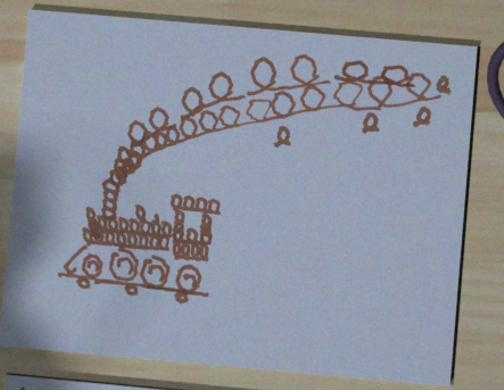

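Request:
{"name": "move", "arguments": {
  "target": [
    [0,0,0,0,0,0,1,0,0,0,-0.06529,0,0.35744,-1],
    [0,0,0,0,0,0,1,0,0,0,-0.06179,0,0.37764,-1],
    [0,0,0,0,0,0,1,0,0,0.01954,-0.06179,0,0.37764,-1],
    [0,0,0,0,0,0,1,0,0,0.03595,-0.06179,0,0.37764,-1]
  ],
  "speed": [0.8,0.06,0.3,0.06],
  "blend": [0.003,0.002,0.01,0],
  "cameras": []
}}

Request:
{"name": "move", "arguments": {
  "target": [
    [0,0,0,0,0,0,1,0,0,0,0.00059,0,-0.00584,-1],
    [0,0,0,0,0,0,1,0,0,0,0.00114,0,-0.00654,-1],
    [0,0,0,0,0,0,1,0,0,0,-0.00204,0,-0.00654,-1],
    [0,0,0,0,0,0,1,0,0,0,-0.00327,0,-0.00971,-1],
    [0,0,0,0,0,0,1,0,0,0,-0.00611,0,-0.01334,-1],
    [0,0,0,0,0,0,1,0,0,0,-0.00859,0,-0.01492,-1],
    [0,0,0,0,0,0,1,0,0,0,-0.00859,0,-0.0053,-1],
    [0,0,0,0,0,0,1,0,0,0,-0.00914,0,-0.0046,-1],
    [0,0,0,0,0,0,1,0,0,0,-0.00596,0,-0.0046,-1],
    [0,0,0,0,0,0,1,0,0,0,-0.00473,0,-0.00143,-1],
    [0,0,0,0,0,0,1,0,0,0,-0.00189,0,0.0022,-1],
    [0,0,0,0,0,0,1,0,0,0,0.00059,0,0.00378,-1]
  ],
  "speed": [0.08,0.05,0.15,0.06,0.06,0.06,0.1,0.05,0.15,0.06,0.06,0.06],
  "blend": [0.001,0,0.001,0.002,0.002,0.001,0.001,0,0.001,0.002,0.002,0],
  "cameras": []
}}

Scene clock: 976.97 s.
left_arm: end_effector_position=(+0.2117, +0.4780, +0.2709) grip_measured=+1.000 grip_effort_nm=0.00 end_effector_quat_wxyz=(+0.696, -0.193, +0.663, +0.198) | right_arm: end_effector_position=(+0.3718, +0.0564, +0.0872) grip_measured=-0.633 grip_effort_nm=-0.85 end_effector_quat_wxyz=(+0.707, -0.065, +0.701, +0.075)
Joint names: [wrist pitch, wrist roll, shoulder, wrist yaw, elbow, waist]
Joint positions: left_arm=[0 -0.006 0.265 -0.007 0.312 0.544 0.094] | right_arm=[1.286 0.002 2.381 0.863 1.11 1.077 0.017]
Joint torques (N m): left_arm=[1.57 0.1 0.05 0.01 5.81 0.44] | right_arm=[1.5 0.05 -8.5 0.06 5.96 0.36]
Heat: left arm: 42 °C; right arm: 42 °C.
Joint targets: left_arm=[0.000 0.001 0.249 0.000 0.300 0.550] | right_arm=[1.292 0.007 2.389 0.869 1.130 1.081]
grip_force (N): 50, 40
move: done
No camera images: "cameras" was empty.

Scene clock: 980.97 s.
left_arm: end_effector_position=(+0.2117, +0.4780, +0.2709) grip_measured=+1.000 grip_effort_nm=0.00 end_effector_quat_wxyz=(+0.696, -0.193, +0.663, +0.198) | right_arm: end_effector_position=(+0.3692, +0.0587, +0.0872) grip_measured=-0.633 grip_effort_nm=-0.85 end_effector_quat_wxyz=(+0.706, -0.067, +0.700, +0.077)
Joint names: [wrist pitch, wrist roll, shoulder, wrist yaw, elbow, waist]
Joint positions: left_arm=[0 -0.006 0.265 -0.007 0.312 0.544 0.094] | right_arm=[1.286 0.002 2.381 0.864 1.11 1.083 0.017]
Joint torques (N m): left_arm=[1.58 0.11 0.03 0.02 5.83 0.57] | right_arm=[1.5 0.05 -8.51 0.1 5.96 0.51]
Heat: left arm: 42 °C; right arm: 42 °C.
Joint targets: left_arm=[0.000 0.001 0.249 0.000 0.300 0.550] | right_arm=[1.292 0.007 2.389 0.874 1.130 1.089]
grip_force (N): 50, 40
move: done
No camera images: "cameras" was empty.

Request:
{"name": "move", "arguments": {
  "target": [
    [0,0,0,0,0,0,1,0,0,-0.038,0,0,0,-1],
    [0,0,0,0,0,0,1,0,0,-0.038,-0.01393,0,-0.01972,-1],
    [0,0,0,0,0,0,1,0,0,-0.038,-0.01043,0,0.00048,-1],
    [0,0,0,0,0,0,1,0,0,-0.01641,-0.01043,0,0.00048,-1],
    [0,0,0,0,0,0,1,0,0,0,-0.01043,0,0.00048,-1]
  ],
  "speed": [0.3,0.5,0.06,0.3,0.06],
  "blend": [0.01,0.003,0.002,0.01,0],
  "cameras": []
}}

Request:
{"name": "move", "arguments": {
  "target": [
    [0,0,0,0,0,0,1,0,0,0,0.00059,0,-0.00584,-1],
    [0,0,0,0,0,0,1,0,0,0,0.00091,0,-0.00625,-1],
    [0,0,0,0,0,0,1,0,0,0,-0.00227,0,-0.00625,-1],
    [0,0,0,0,0,0,1,0,0,0,-0.00321,0,-0.00851,-1],
    [0,0,0,0,0,0,1,0,0,0,-0.00534,0,-0.01121,-1],
    [0,0,0,0,0,0,1,0,0,0,-0.00713,0,-0.0124,-1],
    [0,0,0,0,0,0,1,0,0,0,-0.00713,0,-0.00278,-1],
    [0,0,0,0,0,0,1,0,0,0,-0.00745,0,-0.00237,-1],
    [0,0,0,0,0,0,1,0,0,0,-0.00427,0,-0.00237,-1],
    [0,0,0,0,0,0,1,0,0,0,-0.00333,0,-0.00011,-1],
    [0,0,0,0,0,0,1,0,0,0,-0.0012,0,0.00259,-1],
    [0,0,0,0,0,0,1,0,0,0,0.00059,0,0.00378,-1]
  ],
  "speed": [0.08,0.05,0.15,0.06,0.06,0.06,0.1,0.05,0.15,0.06,0.06,0.06],
  "blend": [0.001,0,0.001,0.002,0.002,0.001,0.001,0,0.001,0.002,0.002,0],
  "cameras": []
}}

Request:
{"name": "move", "arguments": {
  "target": [
    [0,0,0,0,0,0,1,0,0,-0.038,0,0,0,-1],
    [0,0,0,0,0,0,1,0,0,-0.038,0,0,-0.32,-1]
  ],
  "speed": [0.3,0.8],
  "blend": [0.01,0],
  "cameras": ["cam_above"]
}}

Request:
{"name": "zoom_image", "arguments": {
  "camera": "cam_above",
  "region": [200, 220, 330, 380]
}}

Request:
{"name": "zoom_image", "arguments": {
  "camera": "cam_above",
  "region": [200, 340, 380, 430]
}}

Scene clock: 983.97 s.
left_arm: end_effector_position=(+0.2117, +0.4780, +0.2709) grip_measured=+1.000 grip_effort_nm=0.00 end_effector_quat_wxyz=(+0.696, -0.193, +0.663, +0.198) | right_arm: end_effector_position=(+0.3646, +0.0742, +0.0875) grip_measured=-0.633 grip_effort_nm=-0.85 end_effector_quat_wxyz=(+0.703, -0.097, +0.697, +0.107)
Joint names: [wrist pitch, wrist roll, shoulder, wrist yaw, elbow, waist]
Joint positions: left_arm=[0 -0.006 0.265 -0.007 0.312 0.544 0.094] | right_arm=[1.285 0.002 2.38 0.78 1.11 1.086 0.017]
Joint torques (N m): left_arm=[1.58 0.1 0.18 0.04 5.75 0.46] | right_arm=[1.54 0.05 -8.51 0.06 6.06 0.42]
Heat: left arm: 42 °C; right arm: 42 °C.
Joint targets: left_arm=[0.000 0.001 0.249 0.000 0.300 0.550] | right_arm=[1.292 0.007 2.389 0.786 1.130 1.091]
grip_force (N): 50, 40
move: done
No camera images: "cameras" was empty.

Scene clock: 987.27 s.
left_arm: end_effector_position=(+0.2117, +0.4780, +0.2709) grip_measured=+1.000 grip_effort_nm=0.00 end_effector_quat_wxyz=(+0.696, -0.193, +0.663, +0.198) | right_arm: end_effector_position=(+0.3617, +0.0767, +0.0875) grip_measured=-0.633 grip_effort_nm=-0.85 end_effector_quat_wxyz=(+0.702, -0.099, +0.696, +0.109)
Joint names: [wrist pitch, wrist roll, shoulder, wrist yaw, elbow, waist]
Joint positions: left_arm=[0 -0.006 0.265 -0.007 0.312 0.544 0.094] | right_arm=[1.285 0.002 2.38 0.781 1.11 1.093 0.017]
Joint torques (N m): left_arm=[1.57 0.11 0.1 0.09 5.74 0.61] | right_arm=[1.55 0.05 -8.5 0.11 6 0.54]
Heat: left arm: 42 °C; right arm: 43 °C.
Joint targets: left_arm=[0.000 0.001 0.249 0.000 0.300 0.550] | right_arm=[1.292 0.007 2.389 0.790 1.130 1.099]
grip_force (N): 50, 40
move: done
No camera images: "cameras" was empty.

Scene clock: 989.27 s.
left_arm: end_effector_position=(+0.2117, +0.4780, +0.2709) grip_measured=+1.000 grip_effort_nm=0.00 end_effector_quat_wxyz=(+0.696, -0.193, +0.663, +0.198) | right_arm: end_effector_position=(+0.5431, -0.2632, +0.1080) grip_measured=-0.633 grip_effort_nm=-0.85 end_effector_quat_wxyz=(+0.707, +0.161, +0.675, -0.139)
Joint names: [wrist pitch, wrist roll, shoulder, wrist yaw, elbow, waist]
Joint positions: left_arm=[0 -0.006 0.265 -0.007 0.312 0.544 0.094] | right_arm=[1.283 0.002 2.34 0.797 1.11 0.386 0.017]
Joint torques (N m): left_arm=[1.56 0.12 0.18 0.03 5.7 0.5] | right_arm=[1.54 0.05 -11.75 -0.07 6.17 0.21]
Heat: left arm: 42 °C; right arm: 43 °C.
Joint targets: left_arm=[0.000 0.001 0.249 0.000 0.300 0.550] | right_arm=[1.292 0.007 2.304 0.791 1.130 0.387]
grip_force (N): 50, 40
move: done
Images, in order (width x height): cam_above 672x504.

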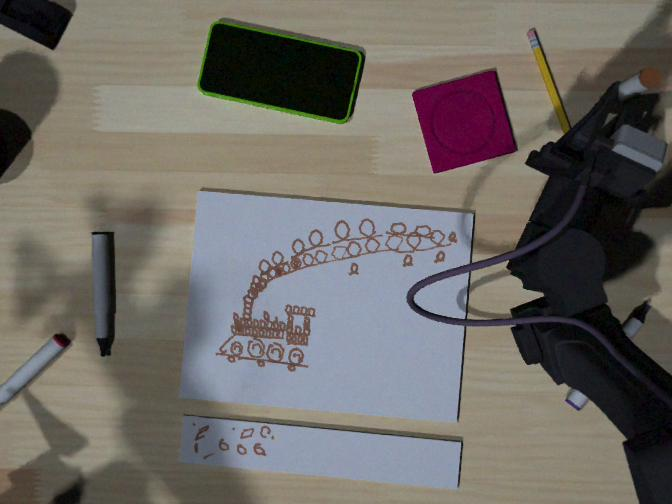

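Scaled by 3.150 from the camera's 672x504 image, which has a finer 960x720 frame.

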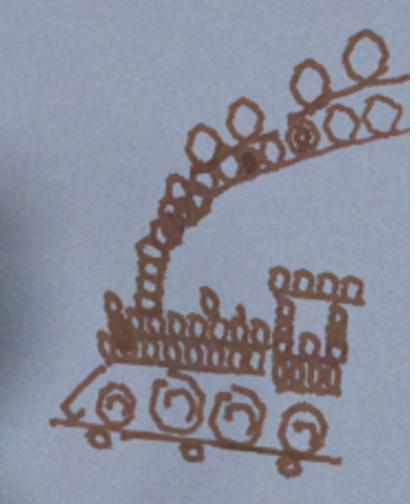

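Scaled by 2.800 from the camera's 672x504 image, which has a finer 960x720 frame.

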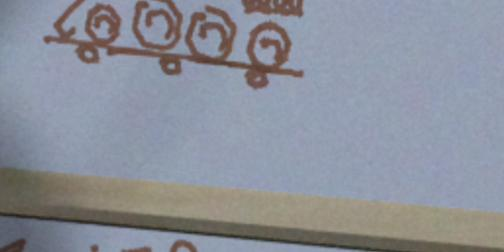

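Request:
{"name": "move", "arguments": {
  "target": [
    [0,0,0,0,0,0,1,0.01367,0,-0.03147,0.0609,-0.08255,0.41649,-1]
  ],
  "speed": [0.6],
  "blend": [0],
  "cameras": ["cam_above", "cam_low"]
}}

Scene clock: 992.63 s.
left_arm: end_effector_position=(+0.2117, +0.4780, +0.2709) grip_measured=+1.000 grip_effort_nm=0.00 end_effector_quat_wxyz=(+0.696, -0.193, +0.663, +0.198) | right_arm: end_effector_position=(+0.2750, +0.0283, +0.1054) grip_measured=-0.633 grip_effort_nm=-0.85 end_effector_quat_wxyz=(+0.713, +0.022, +0.701, +0.023)
Joint names: [wrist pitch, wrist roll, shoulder, wrist yaw, elbow, waist]
Joint positions: left_arm=[0 -0.006 0.265 -0.007 0.312 0.544 0.094] | right_arm=[1.383 0.002 2.273 1.301 0.954 1.319 0.017]
Joint torques (N m): left_arm=[1.58 0.13 0.08 0.05 5.75 0.49] | right_arm=[1.45 0.05 -11.07 0.02 3.02 -0.44]
Heat: left arm: 42 °C; right arm: 43 °C.
Joint targets: left_arm=[0.000 0.001 0.249 0.000 0.300 0.550] | right_arm=[1.408 0.007 2.234 1.307 0.946 1.314]
grip_force (N): 50, 40
move: off_target (right_arm); right_arm: the shoulder is farthest, 0.039 rad from its target
Images, in order (width x height): cam_low 672x504, cam_above 672x504.

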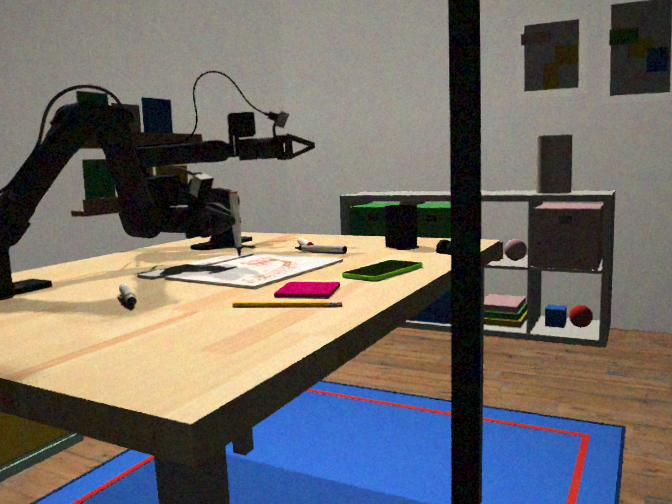

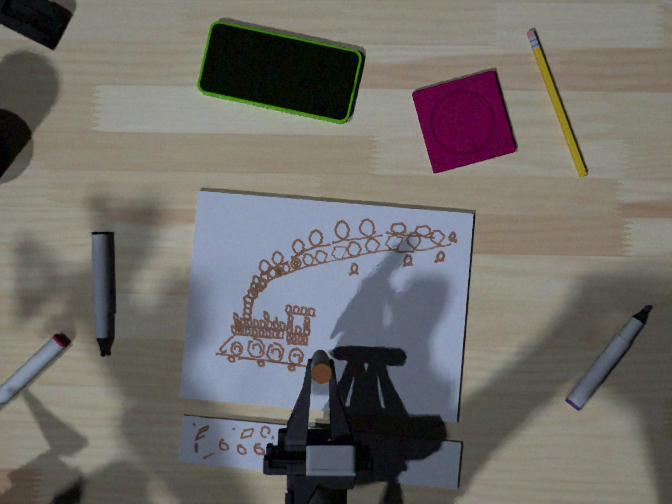

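Request:
{"name": "move", "arguments": {
  "target": [
    [0,0,0,0,0,0,1,0,0,0,0.00354,0,0.02024,-1],
    [0,0,0,0,0,0,1,0,0,0.03147,0.00354,0,0.02024,-1],
    [0,0,0,0,0,0,1,0,0,0.03912,0.00354,0,0.02024,-1]
  ],
  "speed": [0.06,0.3,0.06],
  "blend": [0.002,0.005,0],
  "cameras": []
}}

Scene clock: 994.60 s.
left_arm: end_effector_position=(+0.2117, +0.4780, +0.2709) grip_measured=+1.000 grip_effort_nm=0.00 end_effector_quat_wxyz=(+0.696, -0.193, +0.663, +0.198) | right_arm: end_effector_position=(+0.2623, +0.0313, +0.0889) grip_measured=-0.633 grip_effort_nm=-0.85 end_effector_quat_wxyz=(+0.709, +0.008, +0.705, +0.012)
Joint names: [wrist pitch, wrist roll, shoulder, wrist yaw, elbow, waist]
Joint positions: left_arm=[0 -0.006 0.265 -0.007 0.312 0.544 0.094] | right_arm=[1.388 0.002 2.314 1.331 0.954 1.353 0.017]
Joint torques (N m): left_arm=[1.57 0.1 0.12 0.03 5.81 0.43] | right_arm=[1.39 0.06 -7.69 0.06 2.78 0.5]
Heat: left arm: 42 °C; right arm: 43 °C.
Joint targets: left_arm=[0.000 0.001 0.249 0.000 0.300 0.550] | right_arm=[1.408 0.007 2.321 1.337 0.946 1.359]
grip_force (N): 50, 40
move: done
No camera images: "cameras" was empty.

Request:
{"name": "move", "arguments": {
  "target": [
    [0,0,0,0,0,0,1,0,0,0.00225,0,0,0,-1]
  ],
  "speed": [0.06],
  "blend": [0],
  "cameras": []
}}

Scene clock: 995.57 s.
left_arm: end_effector_position=(+0.2117, +0.4780, +0.2709) grip_measured=+1.000 grip_effort_nm=0.00 end_effector_quat_wxyz=(+0.696, -0.193, +0.663, +0.198) | right_arm: end_effector_position=(+0.2623, +0.0312, +0.0869) grip_measured=-0.633 grip_effort_nm=-0.85 end_effector_quat_wxyz=(+0.709, +0.006, +0.705, +0.010)
Joint names: [wrist pitch, wrist roll, shoulder, wrist yaw, elbow, waist]
Joint positions: left_arm=[0 -0.006 0.265 -0.007 0.312 0.544 0.094] | right_arm=[1.388 0.002 2.319 1.331 0.954 1.353 0.017]
Joint torques (N m): left_arm=[1.59 0.13 0.02 0.05 5.74 0.51] | right_arm=[1.39 0.06 -7.69 0.06 2.76 0.5]
Heat: left arm: 42 °C; right arm: 43 °C.
Joint targets: left_arm=[0.000 0.001 0.249 0.000 0.300 0.550] | right_arm=[1.408 0.007 2.326 1.337 0.946 1.359]
grip_force (N): 50, 40
move: done
No camera images: "cameras" was empty.

Request:
{"name": "move", "arguments": {
  "target": [
    [0,0,0,0,0,0,1,0,0,0.0018,0,0,0,-1]
  ],
  "speed": [0.06],
  "blend": [0],
  "cameras": []
}}

Scene clock: 996.50 s.
left_arm: end_effector_position=(+0.2117, +0.4780, +0.2709) grip_measured=+1.000 grip_effort_nm=0.00 end_effector_quat_wxyz=(+0.696, -0.193, +0.663, +0.198) | right_arm: end_effector_position=(+0.2622, +0.0310, +0.0852) grip_measured=-0.633 grip_effort_nm=-0.85 end_effector_quat_wxyz=(+0.709, +0.005, +0.706, +0.009)
Joint names: [wrist pitch, wrist roll, shoulder, wrist yaw, elbow, waist]
Joint positions: left_arm=[0 -0.006 0.265 -0.007 0.312 0.544 0.094] | right_arm=[1.388 0.002 2.324 1.331 0.954 1.353 0.017]
Joint torques (N m): left_arm=[1.61 0.11 0.03 0.08 5.7 0.5] | right_arm=[1.39 0.06 -7.69 0.07 2.74 0.49]
Heat: left arm: 42 °C; right arm: 43 °C.
Joint targets: left_arm=[0.000 0.001 0.249 0.000 0.300 0.550] | right_arm=[1.408 0.007 2.331 1.337 0.946 1.359]
grip_force (N): 50, 40
move: done
No camera images: "cameras" was empty.

Request:
{"name": "move", "arguments": {
  "target": [
    [0,0,0,0,0,0,1,0,0,0.0018,0,0,0,-1]
  ],
  "speed": [0.06],
  "blend": [0],
  "cameras": ["cam_right_wrist"]
}}

Scene clock: 997.40 s.
left_arm: end_effector_position=(+0.2117, +0.4780, +0.2709) grip_measured=+1.000 grip_effort_nm=0.00 end_effector_quat_wxyz=(+0.696, -0.193, +0.663, +0.198) | right_arm: end_effector_position=(+0.2622, +0.0309, +0.0849) grip_measured=-0.633 grip_effort_nm=-0.85 end_effector_quat_wxyz=(+0.709, +0.005, +0.706, +0.009)
Joint names: [wrist pitch, wrist roll, shoulder, wrist yaw, elbow, waist]
Joint positions: left_arm=[0 -0.006 0.265 -0.007 0.312 0.544 0.094] | right_arm=[1.389 0.002 2.325 1.331 0.954 1.353 0.017]
Joint torques (N m): left_arm=[1.58 0.11 0.06 0.07 5.7 0.54] | right_arm=[1.38 0.06 -7.47 0.07 2.73 0.5]
Heat: left arm: 42 °C; right arm: 43 °C.
Joint targets: left_arm=[0.000 0.001 0.249 0.000 0.300 0.550] | right_arm=[1.408 0.007 2.335 1.337 0.946 1.359]
grip_force (N): 50, 40
move: done
Images, in order (width x height): cam_right_wrist 672x504.

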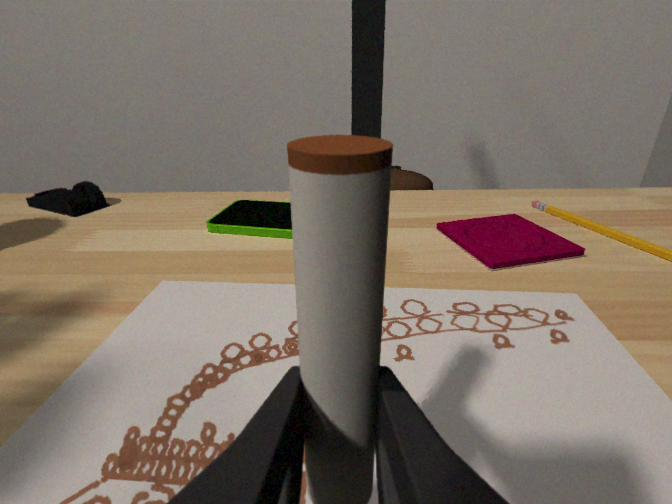

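Request:
{"name": "move", "arguments": {
  "target": [
    [0,0,0,0,0,0,1,0,0,0.0007,0.00059,0,0,-1],
    [0,0,0,0,0,0,1,0,0,0.001,0.00643,0,0.00113,-1],
    [0,0,0,0,0,0,1,0,0,0.0013,0.01204,0,0.00179,-1],
    [0,0,0,0,0,0,1,0,0,0.0016,0.0174,0,0.00201,-1],
    [0,0,0,0,0,0,1,0,0,0.0019,0.02252,0,0.00201,-1]
  ],
  "speed": [0.06,0.08,0.08,0.08,0.08],
  "blend": [0.001,0.002,0.002,0.002,0],
  "cameras": []
}}

Scene clock: 1001.60 s.
left_arm: end_effector_position=(+0.2117, +0.4780, +0.2709) grip_measured=+1.000 grip_effort_nm=0.00 end_effector_quat_wxyz=(+0.696, -0.193, +0.663, +0.198) | right_arm: end_effector_position=(+0.2578, -0.0011, +0.0841) grip_measured=-0.633 grip_effort_nm=-0.85 end_effector_quat_wxyz=(+0.706, +0.070, +0.703, -0.053)
Joint names: [wrist pitch, wrist roll, shoulder, wrist yaw, elbow, waist]
Joint positions: left_arm=[0 -0.006 0.265 -0.007 0.312 0.544 0.094] | right_arm=[1.395 0.002 2.327 1.516 0.954 1.357 0.017]
Joint torques (N m): left_arm=[1.58 0.1 0.16 0.03 5.57 0.42] | right_arm=[1.22 0.05 -7.24 0.08 2.61 0.51]
Heat: left arm: 42 °C; right arm: 43 °C.
Joint targets: left_arm=[0.000 0.001 0.249 0.000 0.300 0.550] | right_arm=[1.408 0.007 2.339 1.528 0.946 1.363]
grip_force (N): 50, 40
move: done
No camera images: "cameras" was empty.

Request:
{"name": "move", "arguments": {
  "target": [
    [0,0,0,0,0,0,1,0,0,-0.038,0,0,0,-1],
    [0,0,0,0,0,0,1,0,0,-0.038,0,0,-0.36,-1]
  ],
  "speed": [0.3,0.8],
  "blend": [0.01,0],
  "cameras": ["cam_above"]
}}

Request:
{"name": "zoom_image", "arguments": {
  "camera": "cam_above",
  "region": [210, 340, 370, 400]
}}

Scene clock: 1004.10 s.
left_arm: end_effector_position=(+0.2117, +0.4780, +0.2709) grip_measured=+1.000 grip_effort_nm=0.00 end_effector_quat_wxyz=(+0.696, -0.193, +0.663, +0.198) | right_arm: end_effector_position=(+0.4194, -0.2919, +0.0990) grip_measured=-0.633 grip_effort_nm=-0.85 end_effector_quat_wxyz=(+0.635, +0.353, +0.612, -0.314)
Joint names: [wrist pitch, wrist roll, shoulder, wrist yaw, elbow, waist]
Joint positions: left_arm=[0 -0.006 0.265 -0.007 0.312 0.544 0.094] | right_arm=[1.395 0.002 2.285 1.525 0.952 0.559 0.017]
Joint torques (N m): left_arm=[1.58 0.11 0.1 0.06 5.67 0.42] | right_arm=[1.2 0.06 -10.39 0.01 2.93 0.34]
Heat: left arm: 42 °C; right arm: 43 °C.
Joint targets: left_arm=[0.000 0.001 0.249 0.000 0.300 0.550] | right_arm=[1.408 0.007 2.254 1.528 0.946 0.563]
grip_force (N): 50, 40
move: done
Images, in order (width x height): cam_above 672x504.

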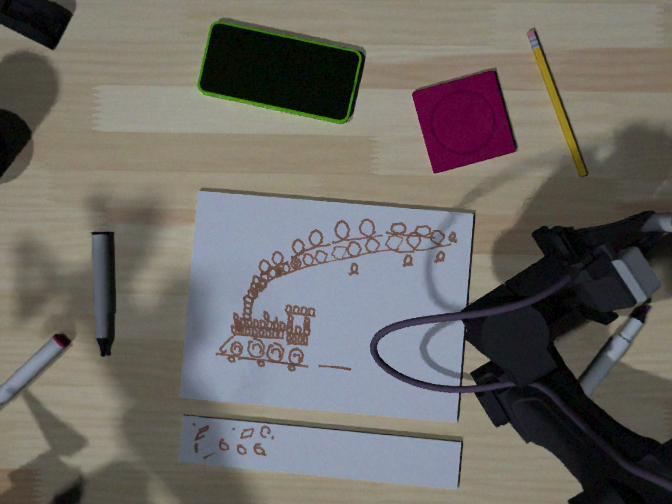

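Scaled by 3.150 from the camera's 672x504 image, which has a finer 960x720 frame.

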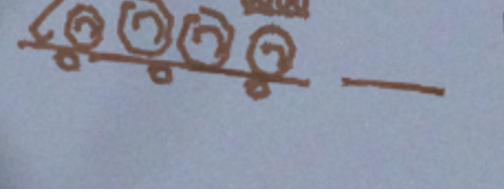

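Request:
{"name": "move", "arguments": {
  "target": [
    [0,0,0,0,0,0,1,0,0,0,-0.01195,0,0.34806,-1],
    [0,0,0,0,0,0,1,0,0,0,-0.00845,0,0.36826,-1],
    [0,0,0,0,0,0,1,0,0,0.02036,-0.00845,0,0.36826,-1],
    [0,0,0,0,0,0,1,0,0,0.03745,-0.00845,0,0.36826,-1]
  ],
  "speed": [0.8,0.06,0.3,0.06],
  "blend": [0.003,0.002,0.01,0],
  "cameras": []
}}

Request:
{"name": "move", "arguments": {
  "target": [
    [0,0,0,0,0,0,1,0,0,0,0.00059,0,-0.00584,-1],
    [0,0,0,0,0,0,1,0,0,0,0.00219,0,-0.00801,-1],
    [0,0,0,0,0,0,1,0,0,0,-0.00099,0,-0.00801,-1],
    [0,0,0,0,0,0,1,0,0,0,-0.00163,0,-0.01059,-1],
    [0,0,0,0,0,0,1,0,0,0,-0.00326,0,-0.0128,-1],
    [0,0,0,0,0,0,1,0,0,0,-0.00517,0,-0.01366,-1],
    [0,0,0,0,0,0,1,0,0,0,-0.00517,0,-0.00404,-1],
    [0,0,0,0,0,0,1,0,0,0,-0.00677,0,-0.00187,-1],
    [0,0,0,0,0,0,1,0,0,0,-0.00359,0,-0.00187,-1],
    [0,0,0,0,0,0,1,0,0,0,-0.00295,0,0.00071,-1],
    [0,0,0,0,0,0,1,0,0,0,-0.00132,0,0.00292,-1],
    [0,0,0,0,0,0,1,0,0,0,0.00059,0,0.00378,-1]
  ],
  "speed": [0.08,0.05,0.15,0.06,0.06,0.06,0.1,0.05,0.15,0.06,0.06,0.06],
  "blend": [0.001,0,0.001,0.001,0.001,0.001,0.001,0,0.001,0.001,0.001,0],
  "cameras": []
}}

Request:
{"name": "move", "arguments": {
  "target": [
    [0,0,0,0,0,0,1,0,0,-0.038,0,0,0,-1],
    [0,0,0,0,0,0,1,0,0,-0.038,0,0,-0.36,-1]
  ],
  "speed": [0.3,0.8],
  "blend": [0.01,0],
  "cameras": ["cam_above"]
}}

Request:
{"name": "zoom_image", "arguments": {
  "camera": "cam_above",
  "region": [210, 340, 370, 400]
}}

Request:
{"name": "zoom_image", "arguments": {
  "camera": "cam_above",
  "region": [175, 185, 490, 425]
}}

Scene clock: 1008.53 s.
left_arm: end_effector_position=(+0.2117, +0.4780, +0.2709) grip_measured=+1.000 grip_effort_nm=0.00 end_effector_quat_wxyz=(+0.696, -0.193, +0.663, +0.198) | right_arm: end_effector_position=(+0.2528, +0.0150, +0.0842) grip_measured=-0.633 grip_effort_nm=-0.85 end_effector_quat_wxyz=(+0.708, +0.041, +0.705, -0.024)
Joint names: [wrist pitch, wrist roll, shoulder, wrist yaw, elbow, waist]
Joint positions: left_arm=[0 -0.006 0.265 -0.007 0.312 0.544 0.094] | right_arm=[1.397 0.002 2.327 1.451 0.952 1.376 0.017]
Joint torques (N m): left_arm=[1.58 0.11 0.03 0.04 5.85 0.53] | right_arm=[1.24 0.05 -7.35 0.06 2.78 0.44]
Heat: left arm: 42 °C; right arm: 43 °C.
Joint targets: left_arm=[0.000 0.001 0.249 0.000 0.300 0.550] | right_arm=[1.408 0.007 2.338 1.457 0.946 1.382]
grip_force (N): 50, 40
move: done
No camera images: "cameras" was empty.

Scene clock: 1012.13 s.
left_arm: end_effector_position=(+0.2117, +0.4780, +0.2709) grip_measured=+1.000 grip_effort_nm=0.00 end_effector_quat_wxyz=(+0.696, -0.193, +0.663, +0.198) | right_arm: end_effector_position=(+0.2501, +0.0173, +0.0842) grip_measured=-0.633 grip_effort_nm=-0.85 end_effector_quat_wxyz=(+0.708, +0.038, +0.705, -0.020)
Joint names: [wrist pitch, wrist roll, shoulder, wrist yaw, elbow, waist]
Joint positions: left_arm=[0 -0.006 0.265 -0.007 0.312 0.544 0.094] | right_arm=[1.397 0.002 2.327 1.449 0.952 1.384 0.017]
Joint torques (N m): left_arm=[1.57 0.06 0.17 0.05 5.89 0.44] | right_arm=[1.24 0.05 -7.35 0.12 2.8 0.54]
Heat: left arm: 42 °C; right arm: 43 °C.
Joint targets: left_arm=[0.000 0.001 0.249 0.000 0.300 0.550] | right_arm=[1.408 0.007 2.338 1.462 0.946 1.390]
grip_force (N): 50, 40
move: done
No camera images: "cameras" was empty.

Scene clock: 1014.23 s.
left_arm: end_effector_position=(+0.2117, +0.4780, +0.2709) grip_measured=+1.000 grip_effort_nm=0.00 end_effector_quat_wxyz=(+0.696, -0.193, +0.663, +0.198) | right_arm: end_effector_position=(+0.4274, -0.2735, +0.1005) grip_measured=-0.633 grip_effort_nm=-0.85 end_effector_quat_wxyz=(+0.650, +0.325, +0.625, -0.284)
Joint names: [wrist pitch, wrist roll, shoulder, wrist yaw, elbow, waist]
Joint positions: left_arm=[0 -0.006 0.265 -0.007 0.312 0.544 0.094] | right_arm=[1.397 0.002 2.283 1.459 0.952 0.585 0.017]
Joint torques (N m): left_arm=[1.58 0.12 -0.01 0.06 5.61 0.51] | right_arm=[1.22 0.05 -10.4 -0.01 2.99 0.32]
Heat: left arm: 42 °C; right arm: 43 °C.
Joint targets: left_arm=[0.000 0.001 0.249 0.000 0.300 0.550] | right_arm=[1.408 0.007 2.253 1.461 0.946 0.589]
grip_force (N): 50, 40
move: done
Images, in order (width x height): cam_above 672x504.

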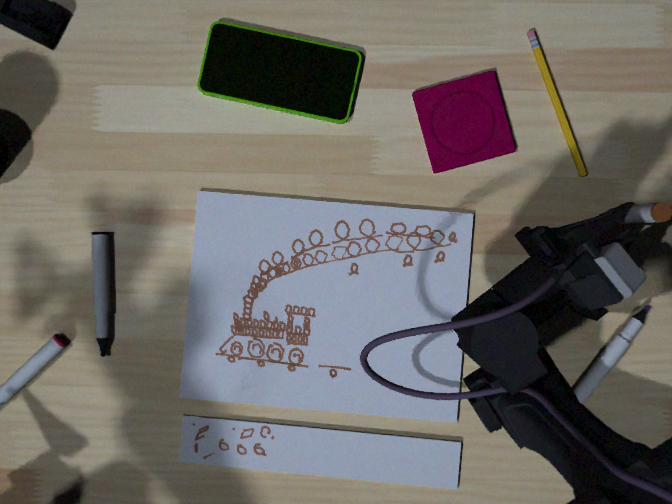

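Scaled by 3.150 from the camera's 672x504 image, which has a finer 960x720 frame.

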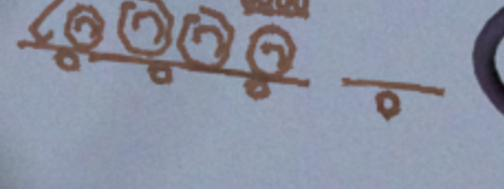

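Scaled by 1.600 from the camera's 672x504 image, which has a finer 960x720 frame.

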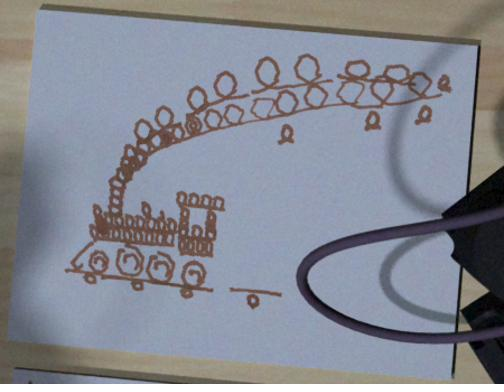

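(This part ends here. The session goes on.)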